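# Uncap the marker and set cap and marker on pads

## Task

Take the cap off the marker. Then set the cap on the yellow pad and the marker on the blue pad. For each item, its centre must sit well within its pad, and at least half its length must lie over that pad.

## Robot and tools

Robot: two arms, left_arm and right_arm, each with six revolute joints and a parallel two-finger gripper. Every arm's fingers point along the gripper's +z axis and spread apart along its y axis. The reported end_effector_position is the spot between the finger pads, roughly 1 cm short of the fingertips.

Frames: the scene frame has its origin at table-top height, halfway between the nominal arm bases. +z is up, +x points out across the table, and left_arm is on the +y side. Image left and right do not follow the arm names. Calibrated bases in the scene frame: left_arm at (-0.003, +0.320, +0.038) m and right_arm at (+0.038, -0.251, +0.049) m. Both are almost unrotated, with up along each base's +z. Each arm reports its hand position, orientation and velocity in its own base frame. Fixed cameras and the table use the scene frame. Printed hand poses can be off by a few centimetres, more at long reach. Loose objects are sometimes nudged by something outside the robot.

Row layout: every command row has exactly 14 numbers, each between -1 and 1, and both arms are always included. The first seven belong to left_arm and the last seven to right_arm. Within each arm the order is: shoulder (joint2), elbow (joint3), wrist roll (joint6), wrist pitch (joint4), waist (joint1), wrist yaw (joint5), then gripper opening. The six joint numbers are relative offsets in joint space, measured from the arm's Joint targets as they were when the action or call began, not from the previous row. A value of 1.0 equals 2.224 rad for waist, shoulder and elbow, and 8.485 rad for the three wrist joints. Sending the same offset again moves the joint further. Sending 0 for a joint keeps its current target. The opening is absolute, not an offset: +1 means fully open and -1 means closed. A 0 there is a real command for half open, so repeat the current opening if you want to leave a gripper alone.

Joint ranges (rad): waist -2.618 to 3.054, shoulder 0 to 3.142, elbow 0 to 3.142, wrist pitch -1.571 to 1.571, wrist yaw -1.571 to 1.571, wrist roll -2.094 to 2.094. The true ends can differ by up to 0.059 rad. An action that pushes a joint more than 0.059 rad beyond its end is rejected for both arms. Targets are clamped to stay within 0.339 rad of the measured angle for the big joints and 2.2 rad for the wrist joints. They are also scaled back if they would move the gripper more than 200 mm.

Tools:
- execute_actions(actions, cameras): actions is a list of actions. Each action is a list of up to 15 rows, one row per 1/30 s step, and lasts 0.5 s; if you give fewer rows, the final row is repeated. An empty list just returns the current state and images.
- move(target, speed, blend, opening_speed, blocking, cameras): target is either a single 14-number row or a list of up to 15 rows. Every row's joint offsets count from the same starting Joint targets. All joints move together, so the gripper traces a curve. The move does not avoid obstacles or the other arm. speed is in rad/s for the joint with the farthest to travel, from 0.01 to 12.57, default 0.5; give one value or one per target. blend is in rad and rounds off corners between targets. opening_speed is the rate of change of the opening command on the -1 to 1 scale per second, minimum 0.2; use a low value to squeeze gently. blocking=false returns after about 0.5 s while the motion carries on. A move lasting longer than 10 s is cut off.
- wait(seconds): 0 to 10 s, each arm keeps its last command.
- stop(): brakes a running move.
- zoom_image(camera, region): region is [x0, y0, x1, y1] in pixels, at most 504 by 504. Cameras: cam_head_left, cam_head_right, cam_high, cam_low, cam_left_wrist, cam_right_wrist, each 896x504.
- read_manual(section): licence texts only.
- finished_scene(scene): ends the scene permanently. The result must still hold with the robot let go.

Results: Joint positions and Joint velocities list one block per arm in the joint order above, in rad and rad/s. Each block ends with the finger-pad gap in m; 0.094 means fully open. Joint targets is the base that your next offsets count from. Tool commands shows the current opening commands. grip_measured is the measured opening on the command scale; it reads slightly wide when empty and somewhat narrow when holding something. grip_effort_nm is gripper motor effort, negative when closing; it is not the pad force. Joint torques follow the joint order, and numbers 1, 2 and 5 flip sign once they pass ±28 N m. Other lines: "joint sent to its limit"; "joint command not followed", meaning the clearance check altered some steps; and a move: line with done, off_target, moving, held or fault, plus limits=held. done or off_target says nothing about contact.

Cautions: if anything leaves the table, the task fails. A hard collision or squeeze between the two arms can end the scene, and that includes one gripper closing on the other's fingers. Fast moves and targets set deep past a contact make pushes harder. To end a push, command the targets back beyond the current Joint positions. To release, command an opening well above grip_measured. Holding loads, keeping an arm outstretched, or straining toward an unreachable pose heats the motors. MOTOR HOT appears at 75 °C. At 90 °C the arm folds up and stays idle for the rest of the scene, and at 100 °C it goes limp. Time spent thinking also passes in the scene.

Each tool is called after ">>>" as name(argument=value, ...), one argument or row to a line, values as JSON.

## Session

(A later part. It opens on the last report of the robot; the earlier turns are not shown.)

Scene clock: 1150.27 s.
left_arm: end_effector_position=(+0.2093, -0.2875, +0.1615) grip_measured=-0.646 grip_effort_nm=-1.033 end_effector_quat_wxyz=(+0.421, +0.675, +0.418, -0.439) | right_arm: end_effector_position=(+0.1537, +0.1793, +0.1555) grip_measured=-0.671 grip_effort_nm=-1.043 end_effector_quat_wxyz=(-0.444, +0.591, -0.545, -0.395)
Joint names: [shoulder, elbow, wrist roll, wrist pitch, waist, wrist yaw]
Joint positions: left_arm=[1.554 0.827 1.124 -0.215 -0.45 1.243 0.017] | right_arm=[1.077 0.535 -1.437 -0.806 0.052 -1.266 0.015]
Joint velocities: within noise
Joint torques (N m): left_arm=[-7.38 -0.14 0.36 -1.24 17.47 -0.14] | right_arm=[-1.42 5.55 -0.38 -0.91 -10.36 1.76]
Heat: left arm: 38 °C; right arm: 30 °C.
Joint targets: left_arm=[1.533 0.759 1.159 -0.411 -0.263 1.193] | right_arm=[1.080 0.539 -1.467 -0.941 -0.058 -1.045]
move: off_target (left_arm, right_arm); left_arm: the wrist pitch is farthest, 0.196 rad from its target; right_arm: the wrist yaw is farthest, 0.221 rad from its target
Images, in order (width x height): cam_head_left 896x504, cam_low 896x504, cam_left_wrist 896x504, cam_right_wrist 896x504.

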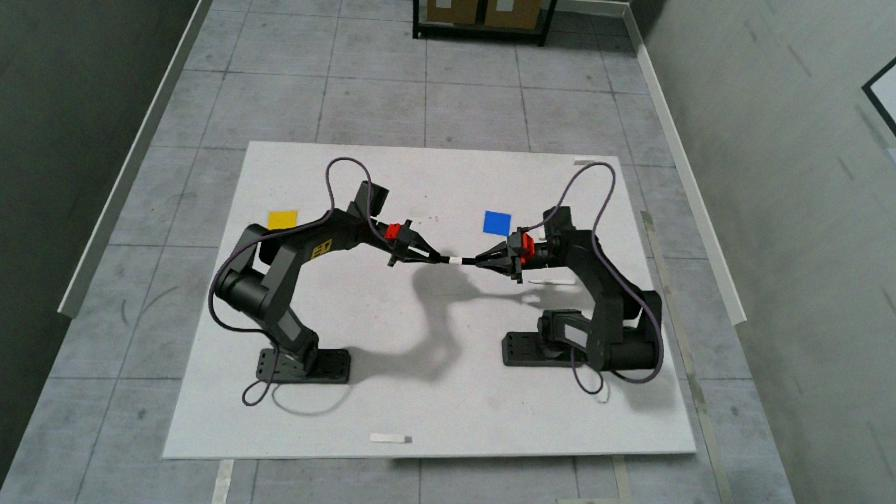

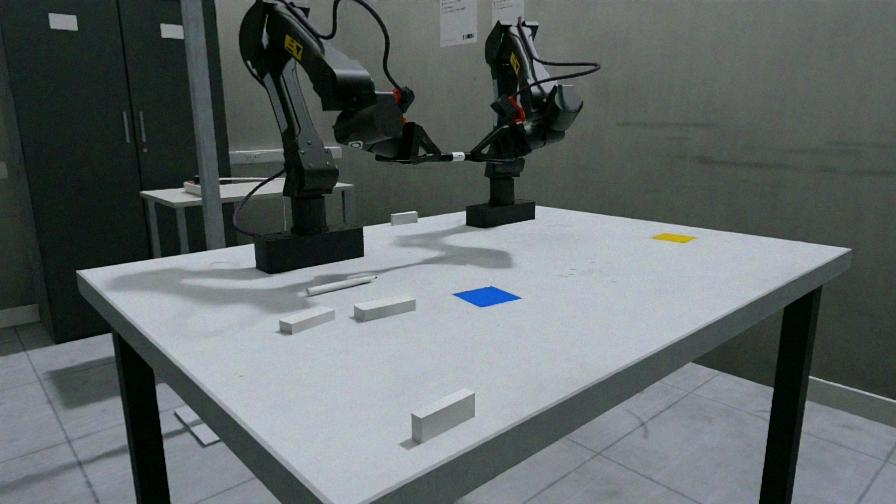

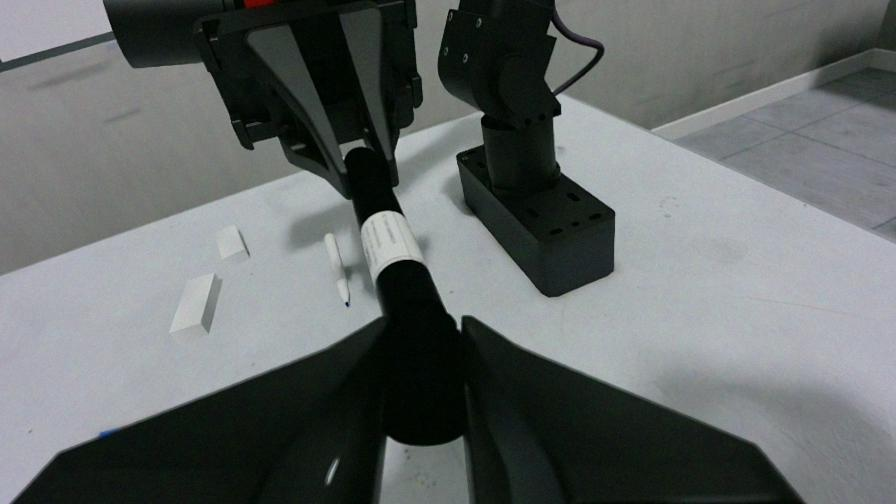

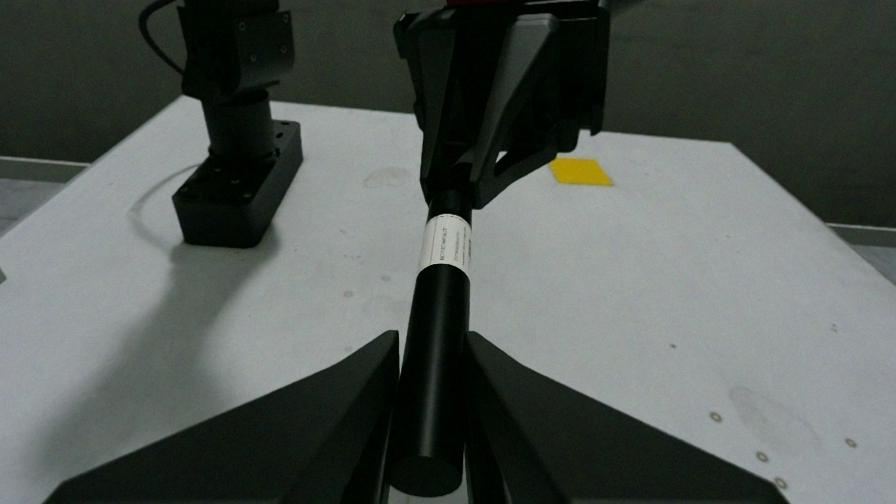

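>>> move(
  target=[
    [0, 0, 0.05304, 0, -0.03597, 0, -1.0, 0, 0, 0, 0, 0.01799, 0, -1.0],
    [0, 0, -0.05304, 0, -0.03597, 0, -1.0, 0, 0, 0, 0, 0.01799, 0, -1.0],
  ],
  speed=0.5,
  cameras=["cam_low", "cam_left_wrist", "cam_right_wrist"],
)

Scene clock: 1317.77 s.
left_arm: end_effector_position=(+0.2116, -0.2483, +0.1240) grip_measured=-0.647 grip_effort_nm=-1.028 end_effector_quat_wxyz=(+0.255, +0.499, +0.654, -0.508) | right_arm: end_effector_position=(+0.1533, +0.1520, +0.1150) grip_measured=-0.673 grip_effort_nm=-1.038 end_effector_quat_wxyz=(-0.361, +0.592, -0.637, -0.337)
Joint names: [shoulder, elbow, wrist roll, wrist pitch, waist, wrist yaw]
Joint positions: left_arm=[1.552 0.769 0.709 -0.407 -0.339 1.18 0.017] | right_arm=[1.077 0.536 -1.453 -0.931 -0.011 -1.029 0.015]
Joint velocities: within noise
Joint torques (N m): left_arm=[-6.75 4.81 -0.02 0.69 -0.38 0.64] | right_arm=[-1.28 5.33 -0.2 0.13 -0.59 -0.66]
Heat: left arm: 41 °C; right arm: 35 °C.
Joint targets: left_arm=[1.534 0.758 0.709 -0.411 -0.343 1.193] | right_arm=[1.080 0.539 -1.467 -0.941 -0.018 -1.045]
move: done
Images, in order (width x height): cam_low 896x504, cam_left_wrist 896x504, cam_right_wrist 896x504.

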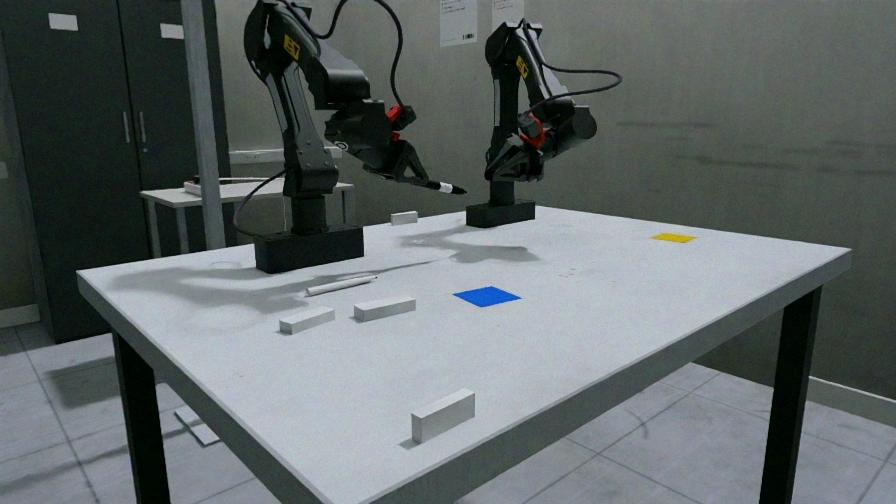

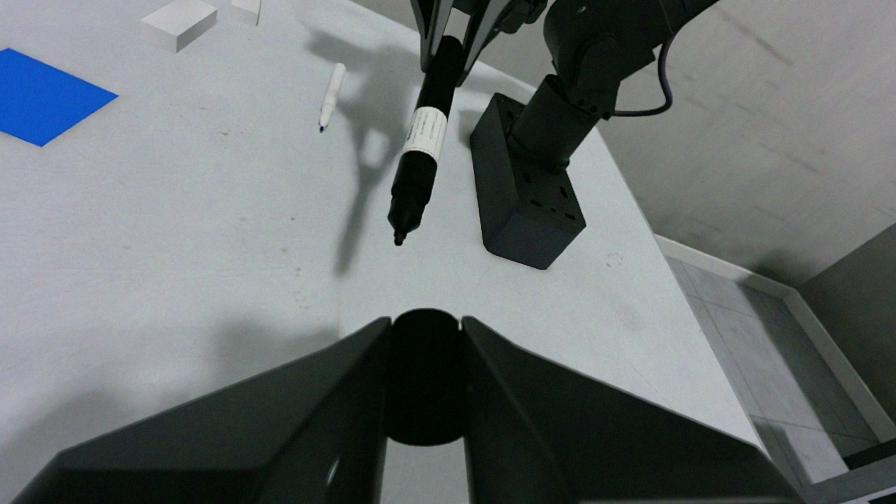

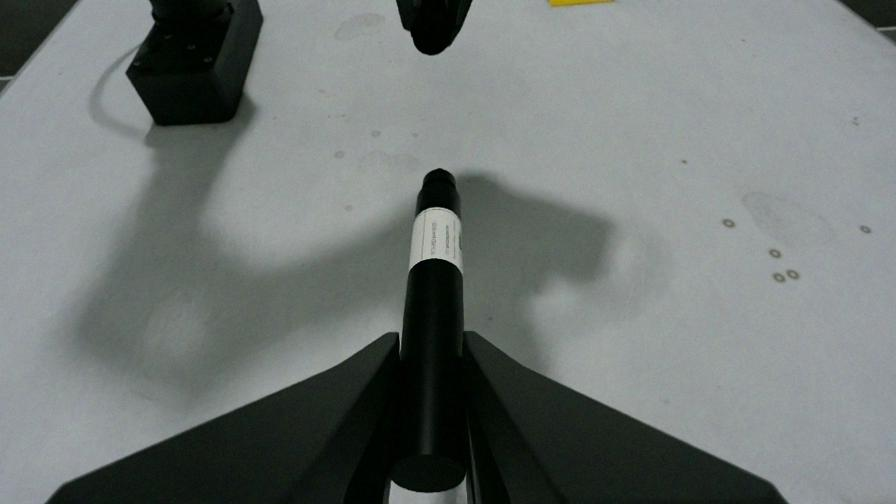

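>>> zoom_image(
  camera="cam_left_wrist",
  region=[340, 280, 520, 460],
)

>>> zoom_image(
  camera="cam_right_wrist",
  region=[360, 0, 540, 280],
)

Scaled by 2.800.

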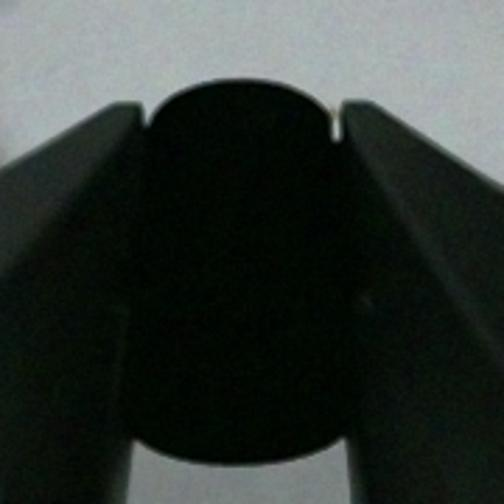

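Scaled by 1.800.

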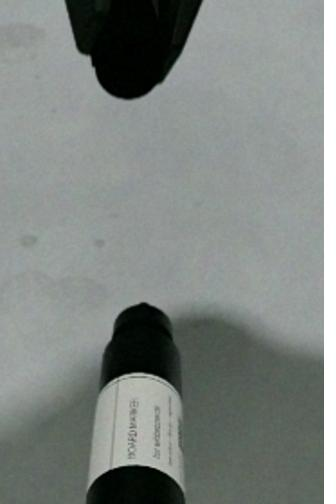

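>>> move(
  target=[
    [0.15693, 0.2455, 0.05079, -0.04402, 0.12096, -0.08881, -1.0, 0.07644, 0.07239, 0.08686, 0.04019, 0.05845, 0.06187, -1.0],
    [0.31385, 0.49101, 0.10157, -0.08804, 0.24191, -0.17761, -1.0, 0.18255, -0.02968, 0.17289, 0.15309, 0.1196, 0.12316, -1.0],
  ],
  speed=0.9,
  blend=0.1,
)

Scene clock: 1451.40 s.
left_arm: end_effector_position=(+0.4140, +0.1393, +0.0493) grip_measured=-0.648 grip_effort_nm=-1.033 end_effector_quat_wxyz=(-0.111, +0.620, +0.769, +0.108) | right_arm: end_effector_position=(+0.3625, +0.0920, +0.0551) grip_measured=-0.674 grip_effort_nm=-1.038 end_effector_quat_wxyz=(+0.432, -0.112, +0.893, +0.056)
Joint names: [shoulder, elbow, wrist roll, wrist pitch, waist, wrist yaw]
Joint positions: left_arm=[2.215 1.814 1.558 -1.145 0.197 -0.311 0.017] | right_arm=[1.475 0.483 -0.004 0.324 0.241 -0.01 0.015]
Joint velocities: within noise
Joint torques (N m): left_arm=[-10.22 9.52 0.12 0.05 -0.18 -0.23] | right_arm=[-3.78 4.29 0.03 1.64 0.73 0.06]
Heat: left arm: 39 °C; right arm: 31 °C.
Joint targets: left_arm=[2.231 1.851 1.570 -1.158 0.195 -0.314] | right_arm=[1.486 0.473 0.000 0.358 0.248 0.000]
move: off_target (left_arm); left_arm: the elbow is farthest, 0.036 rad from its target

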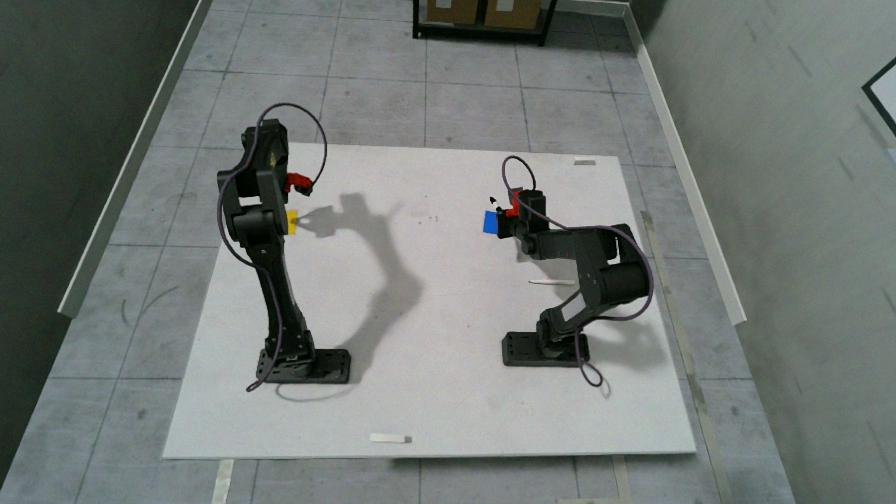

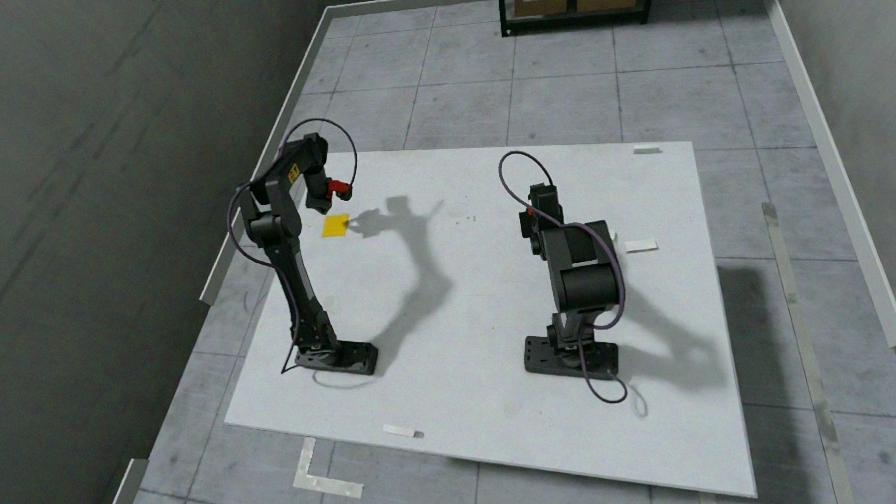

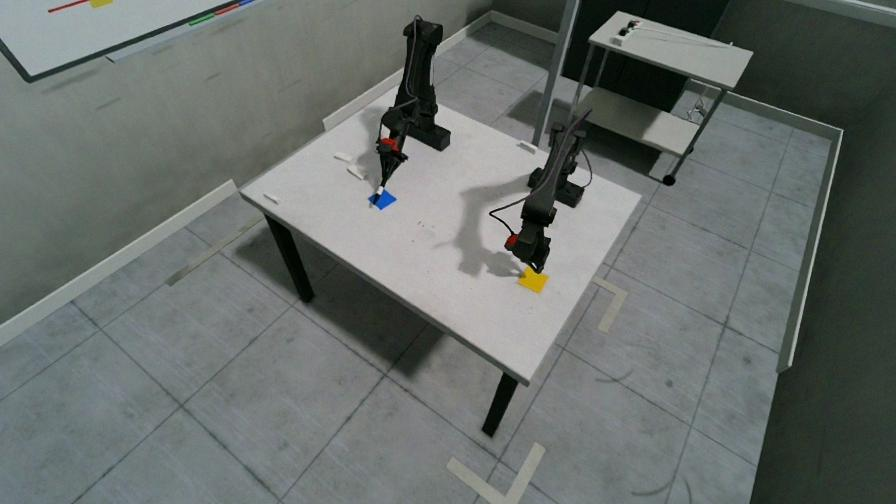

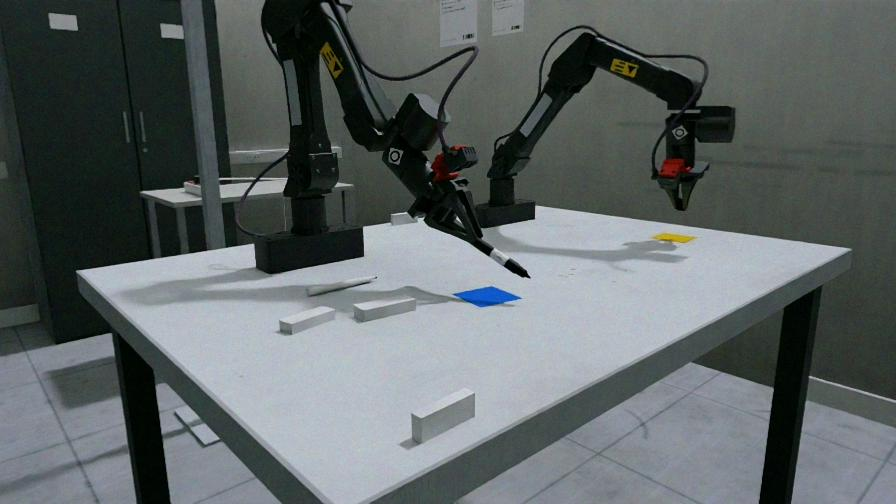

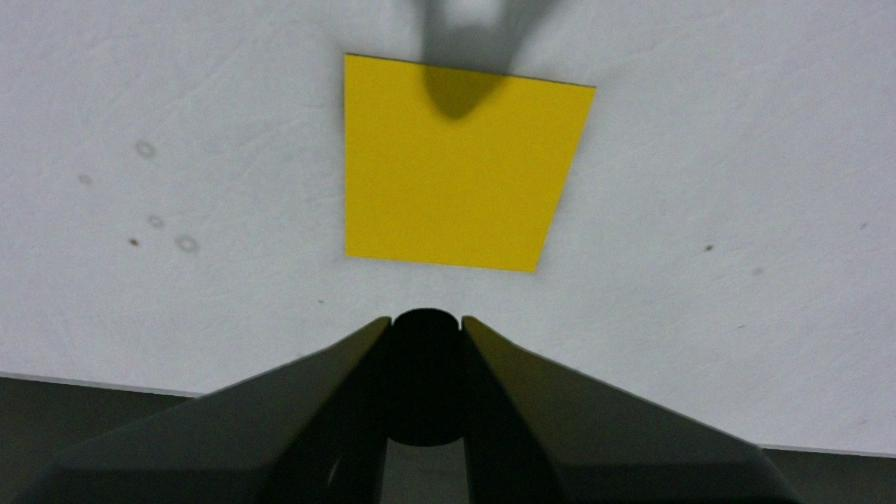

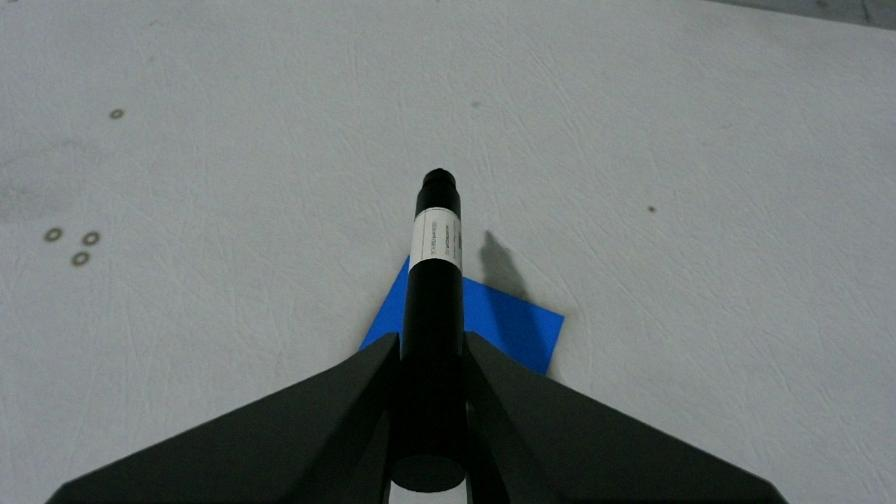

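>>> zoom_image(
  camera="cam_low",
  region=[630, 130, 730, 230],
)

>>> zoom_image(
  camera="cam_high",
  region=[490, 230, 570, 300],
)

>>> zoom_image(
  camera="cam_low",
  region=[420, 180, 560, 310],
)

Scaled by 5.040.

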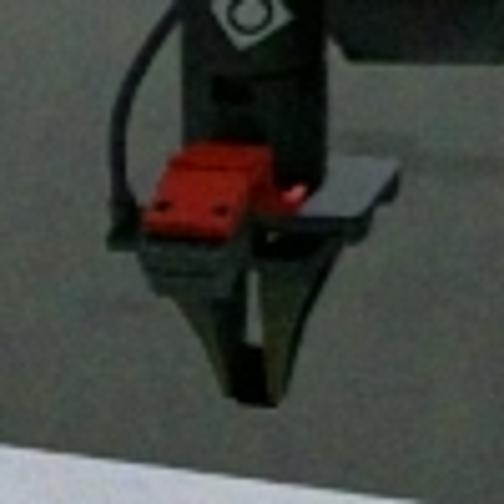

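Scaled by 6.300.

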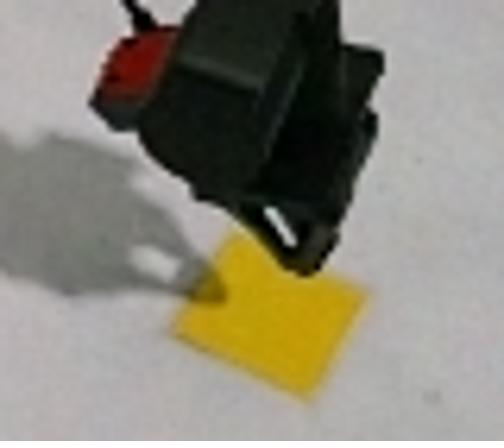

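Scaled by 3.600.

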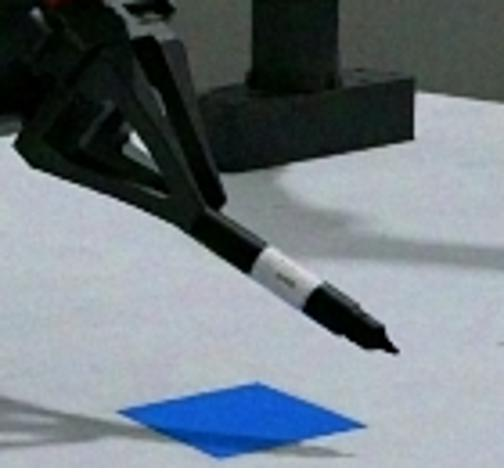

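>>> move(
  target=[0.02496, -0.08291, 0, 0.02192, -0.00495, 0, -1.0, 0.10094, -0.03521, 0, 0.03571, -0.01484, 0, -1.0],
  speed=0.4,
  cameras=["cam_low", "cam_high", "cam_left_wrist", "cam_right_wrist"],
)

Scene clock: 1515.67 s.
left_arm: end_effector_position=(+0.4087, +0.1353, -0.0077) grip_measured=-0.648 grip_effort_nm=-1.033 end_effector_quat_wxyz=(-0.120, +0.625, +0.765, +0.099) | right_arm: end_effector_position=(+0.3672, +0.0864, +0.0132) grip_measured=-0.674 grip_effort_nm=-1.043 end_effector_quat_wxyz=(+0.444, -0.104, +0.888, +0.053)
Joint names: [shoulder, elbow, wrist roll, wrist pitch, waist, wrist yaw]
Joint positions: left_arm=[2.275 1.68 1.559 -0.977 0.19 -0.312 0.017] | right_arm=[1.693 0.406 -0.003 0.643 0.224 -0.009 0.015]
Joint velocities: within noise
Joint torques (N m): left_arm=[-10.65 4.48 0.11 0.25 -0.55 -0.23] | right_arm=[-3.96 3.06 0.04 1.5 -0.79 0.06]
Heat: left arm: 41 °C; right arm: 35 °C.
Joint targets: left_arm=[2.287 1.666 1.571 -0.972 0.184 -0.314] | right_arm=[1.711 0.395 0.000 0.661 0.215 0.000]
move: done
Images, in order (width x height): cam_high 896x504, cam_low 896x504, cam_left_wrist 896x504, cam_right_wrist 896x504.

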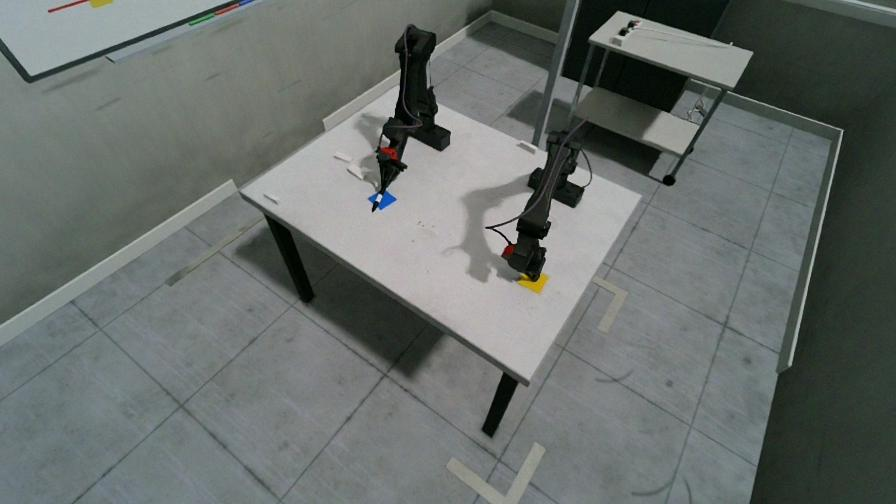

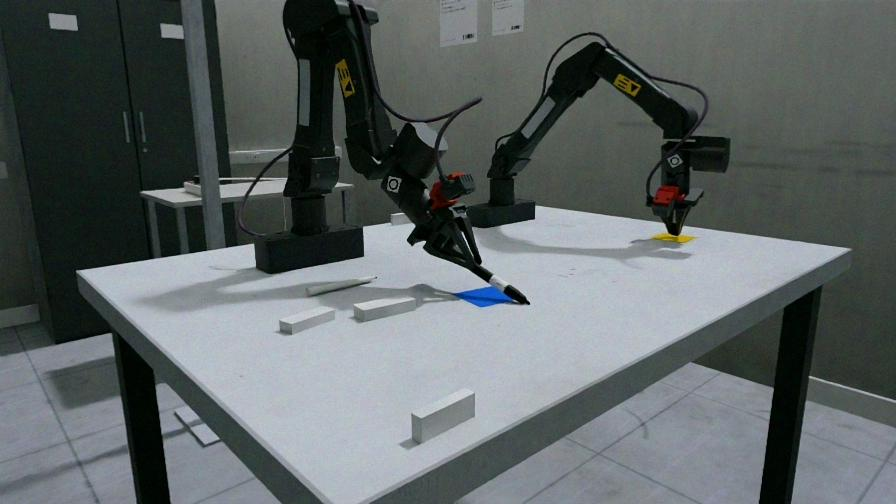

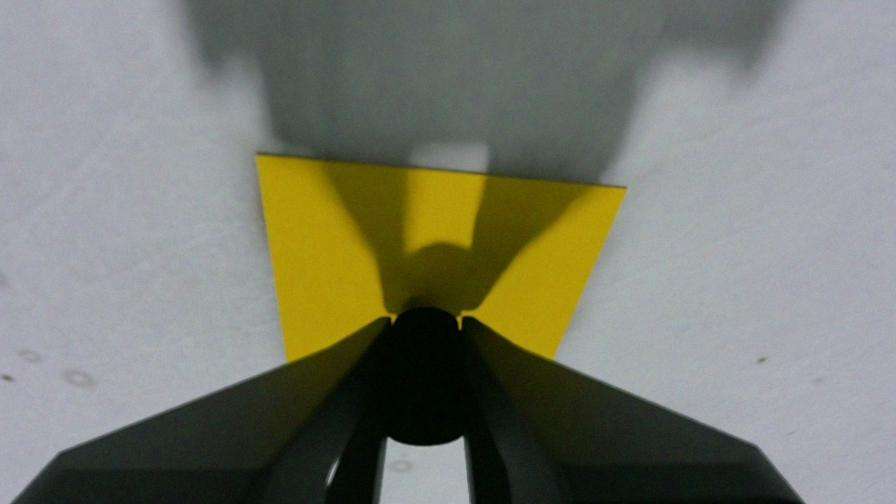

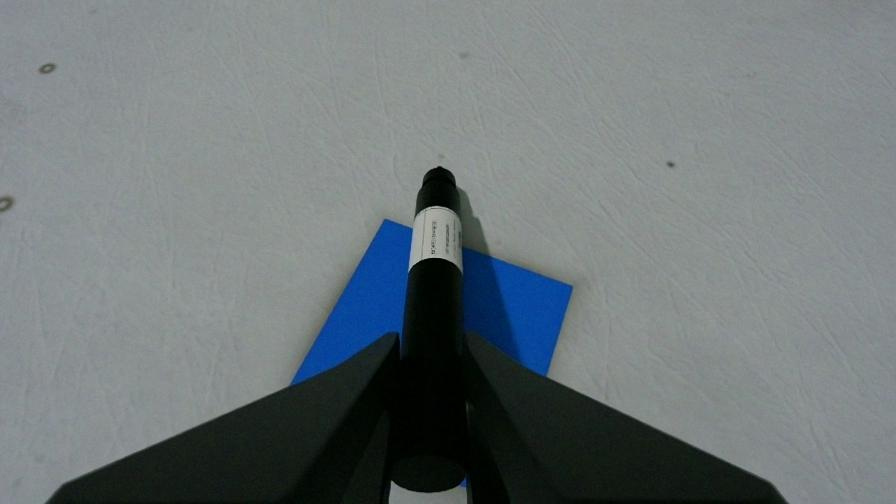

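>>> execute_actions(
  actions=[],
  cameras=["cam_low", "cam_left_wrist", "cam_right_wrist", "cam_head_left"],
)

Scene clock: 1547.77 s.
left_arm: end_effector_position=(+0.4089, +0.1353, -0.0077) grip_measured=-0.648 grip_effort_nm=-1.028 end_effector_quat_wxyz=(-0.119, +0.625, +0.765, +0.099) | right_arm: end_effector_position=(+0.3672, +0.0864, +0.0132) grip_measured=-0.674 grip_effort_nm=-1.043 end_effector_quat_wxyz=(+0.444, -0.104, +0.888, +0.053)
Joint names: [shoulder, elbow, wrist roll, wrist pitch, waist, wrist yaw]
Joint positions: left_arm=[2.275 1.68 1.559 -0.976 0.19 -0.312 0.017] | right_arm=[1.693 0.406 -0.003 0.643 0.224 -0.009 0.015]
Joint velocities: within noise
Joint torques (N m): left_arm=[-10.66 4.42 0.14 0.22 -0.53 -0.2] | right_arm=[-4.05 3.08 0.02 1.49 -0.98 0.09]
Heat: left arm: 44 °C; right arm: 34 °C.
Joint targets: left_arm=[2.287 1.666 1.571 -0.972 0.184 -0.314] | right_arm=[1.711 0.395 0.000 0.661 0.215 0.000]
Tool commands: left_gripper/opening=-1.0 right_gripper/opening=-1.0
Images, in order (width x height): cam_head_left 896x504, cam_low 896x504, cam_left_wrist 896x504, cam_right_wrist 896x504.

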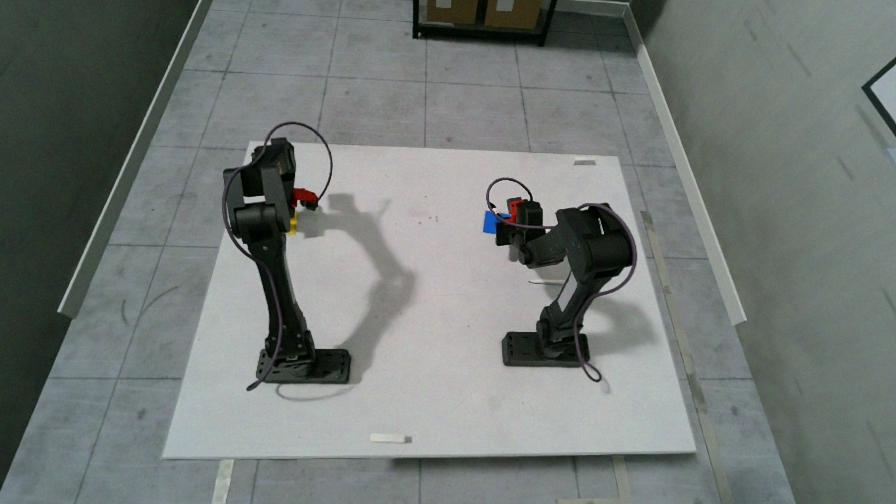

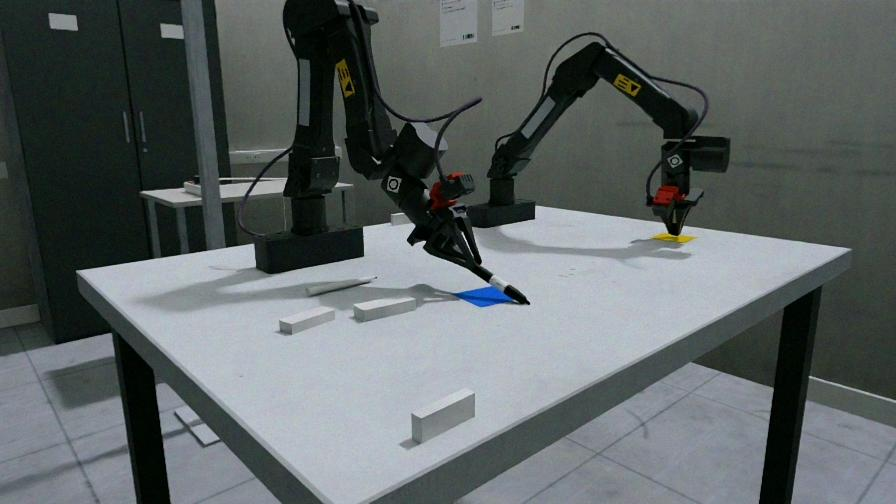

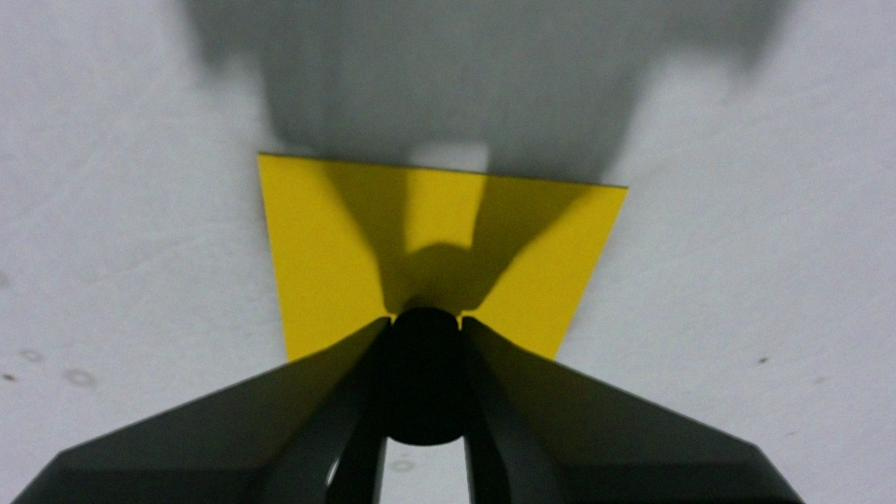

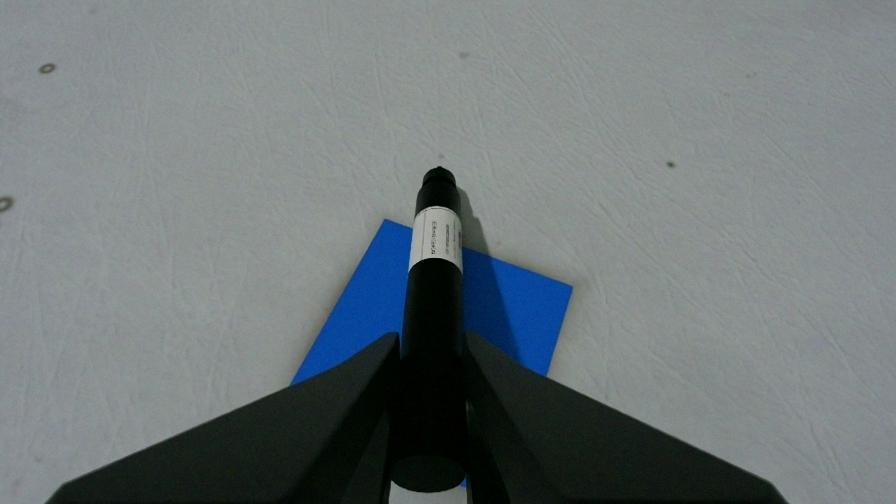

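>>> zoom_image(
  camera="cam_low",
  region=[400, 200, 600, 340],
)

>>> zoom_image(
  camera="cam_low",
  region=[600, 160, 760, 260],
)

Scaled by 2.520.

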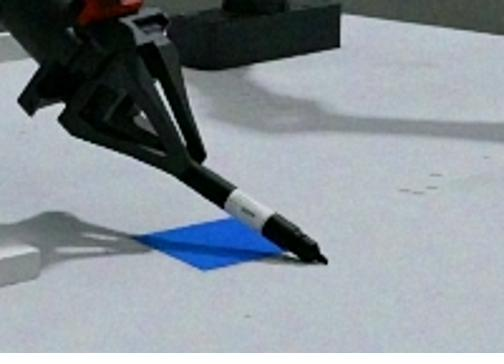

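Scaled by 3.150.

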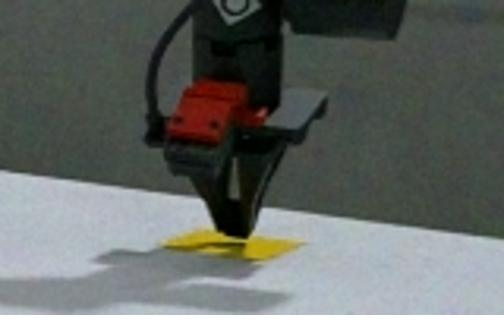

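>>> move(
  target=[0.00342, -0.00899, 0, 0.0033, 0, 0, -1, 0.0553, -0.01844, 0, 0.01933, 0, 0, -1],
  speed=0.12,
  cameras=["cam_low", "cam_left_wrist", "cam_right_wrist"],
)

Scene clock: 1577.20 s.
left_arm: end_effector_position=(+0.4093, +0.1357, -0.0115) grip_measured=-0.648 grip_effort_nm=-1.033 end_effector_quat_wxyz=(-0.117, +0.624, +0.766, +0.103) | right_arm: end_effector_position=(+0.3714, +0.0874, +0.0041) grip_measured=-0.674 grip_effort_nm=-1.043 end_effector_quat_wxyz=(+0.472, -0.102, +0.874, +0.056)
Joint names: [shoulder, elbow, wrist roll, wrist pitch, waist, wrist yaw]
Joint positions: left_arm=[2.275 1.663 1.559 -0.952 0.19 -0.313 0.017] | right_arm=[1.807 0.369 -0.003 0.857 0.224 -0.009 0.015]
Joint velocities: within noise
Joint torques (N m): left_arm=[-10.03 4.05 0.11 0.27 -0.59 -0.2] | right_arm=[-3.63 2.17 0.03 1.11 -0.88 0.08]
Heat: left arm: 45 °C; right arm: 34 °C.
Joint targets: left_arm=[2.295 1.646 1.571 -0.944 0.184 -0.314] | right_arm=[1.834 0.354 0.000 0.825 0.215 0.000]
move: done
Images, in order (width x height): cam_low 896x504, cam_left_wrist 896x504, cam_right_wrist 896x504.

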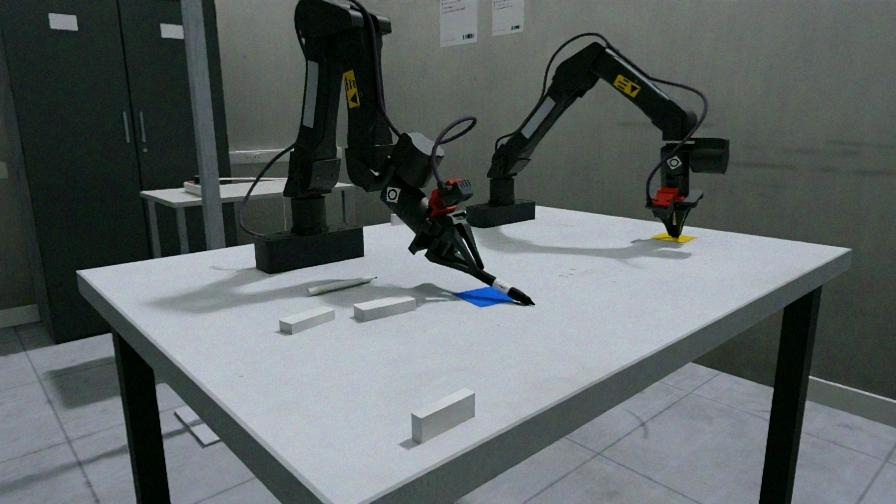

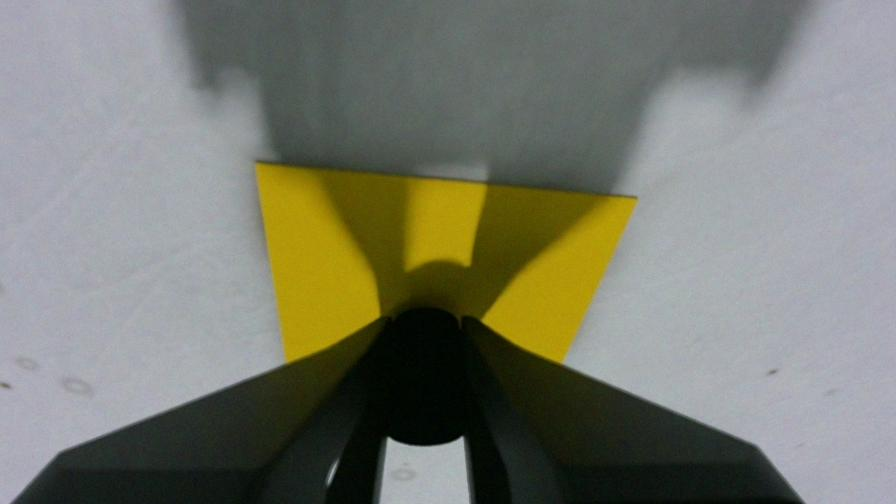

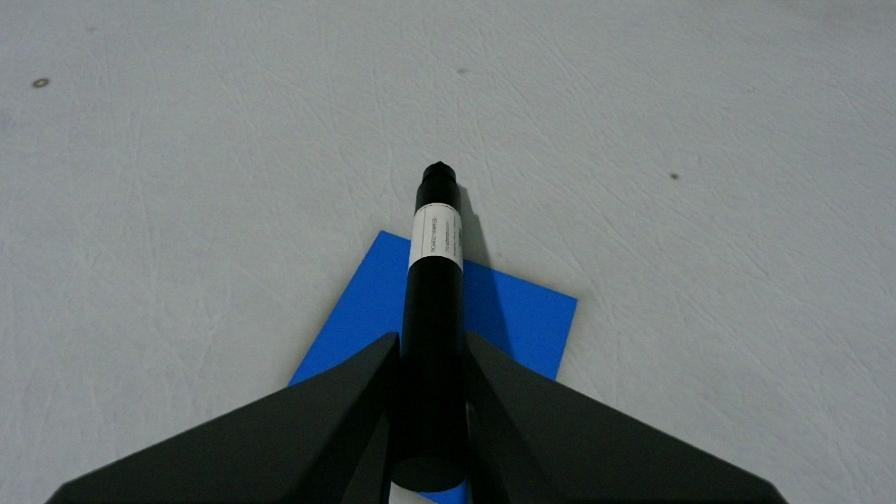

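>>> move(
  target=[
    [0, 0, 0, 0, 0, 0, -1, 0, 0, 0, 0, 0, 0, -0.72],
    [0.00216, -0.00562, 0, 0.00206, 0, 0, -1, 0.01844, -0.0045, 0, 0.0006, 0, 0, -0.72],
  ],
  speed=0.1,
  cameras=["cam_low", "cam_left_wrist", "cam_right_wrist"],
)

Scene clock: 1634.10 s.
left_arm: end_effector_position=(+0.4097, +0.1359, -0.0123) grip_measured=-0.648 grip_effort_nm=-1.033 end_effector_quat_wxyz=(-0.119, +0.624, +0.764, +0.107) | right_arm: end_effector_position=(+0.3714, +0.0874, -0.0003) grip_measured=-0.674 grip_effort_nm=-1.048 end_effector_quat_wxyz=(+0.475, -0.102, +0.872, +0.057)
Joint names: [shoulder, elbow, wrist roll, wrist pitch, waist, wrist yaw]
Joint positions: left_arm=[2.275 1.658 1.559 -0.943 0.187 -0.322 0.017] | right_arm=[1.841 0.363 -0.003 0.904 0.224 -0.009 0.015]
Joint velocities: within noise
Joint torques (N m): left_arm=[-9.68 3.43 0.1 0.35 -0.34 -0.09] | right_arm=[-3.26 1.66 0.02 0.69 -0.79 0.09]
Heat: left arm: 45 °C; right arm: 35 °C.
Joint targets: left_arm=[2.299 1.634 1.570 -0.927 0.184 -0.314] | right_arm=[1.875 0.344 0.000 0.830 0.215 0.000]
move: off_target (right_arm); right_arm: the wrist pitch is farthest, 0.074 rad from its target
Images, in order (width x height): cam_low 896x504, cam_left_wrist 896x504, cam_right_wrist 896x504.

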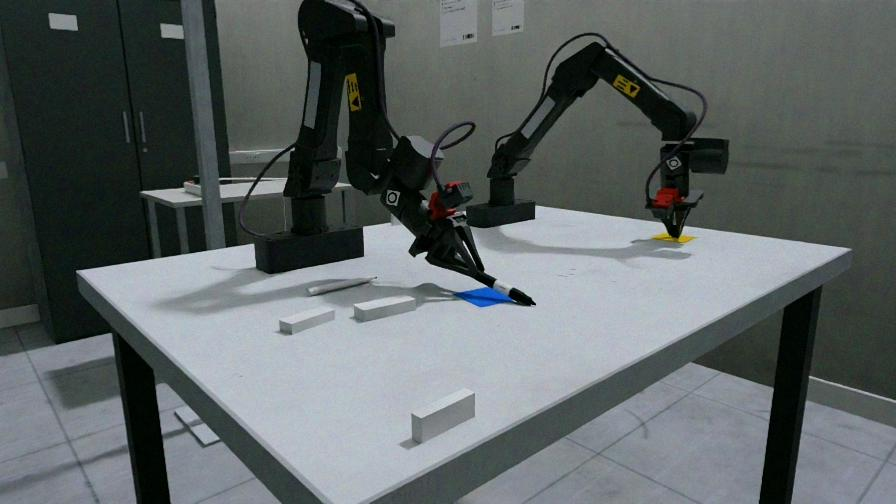

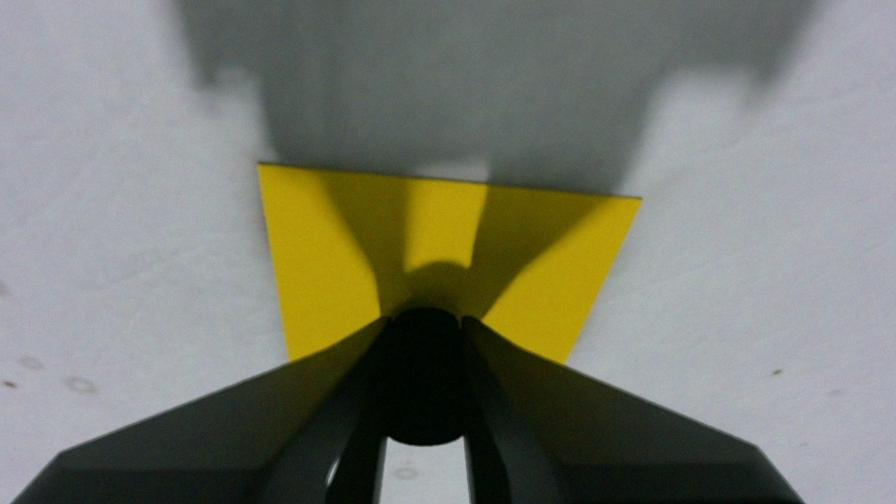

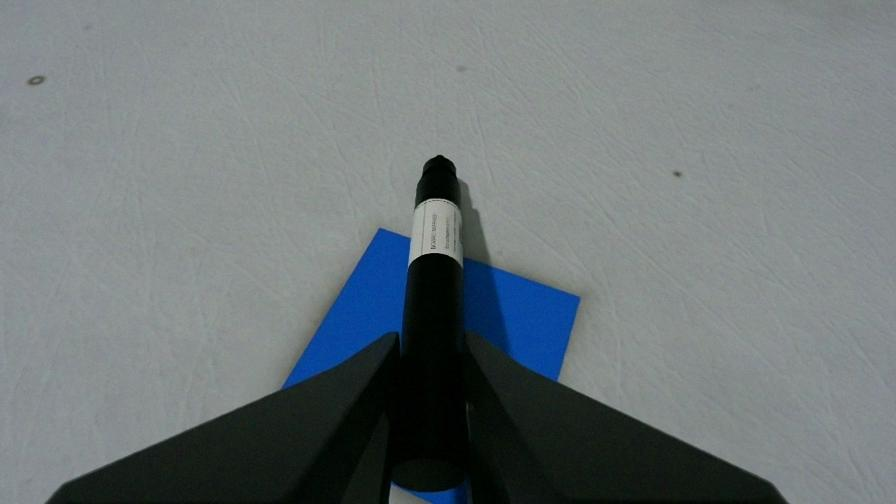

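>>> zoom_image(
  camera="cam_low",
  region=[640, 190, 710, 250],
)

>>> zoom_image(
  camera="cam_left_wrist",
  region=[330, 230, 530, 460],
)

Scaled by 7.200.

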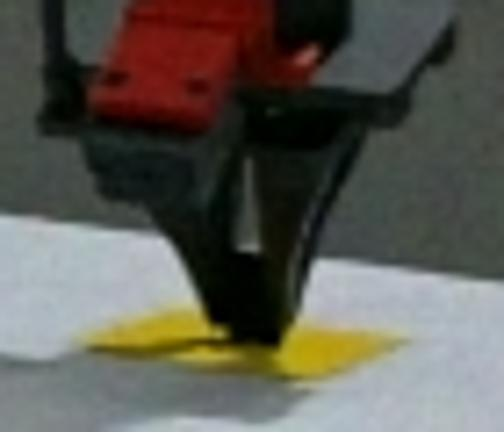

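Scaled by 2.191.

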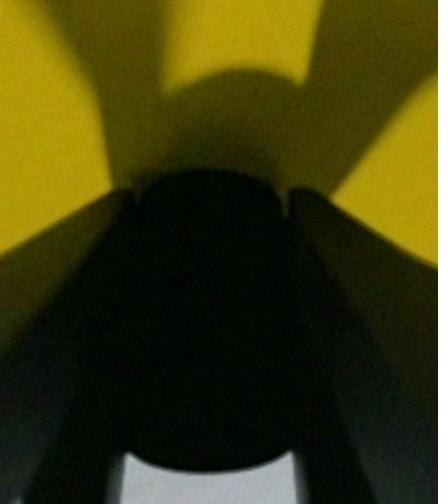

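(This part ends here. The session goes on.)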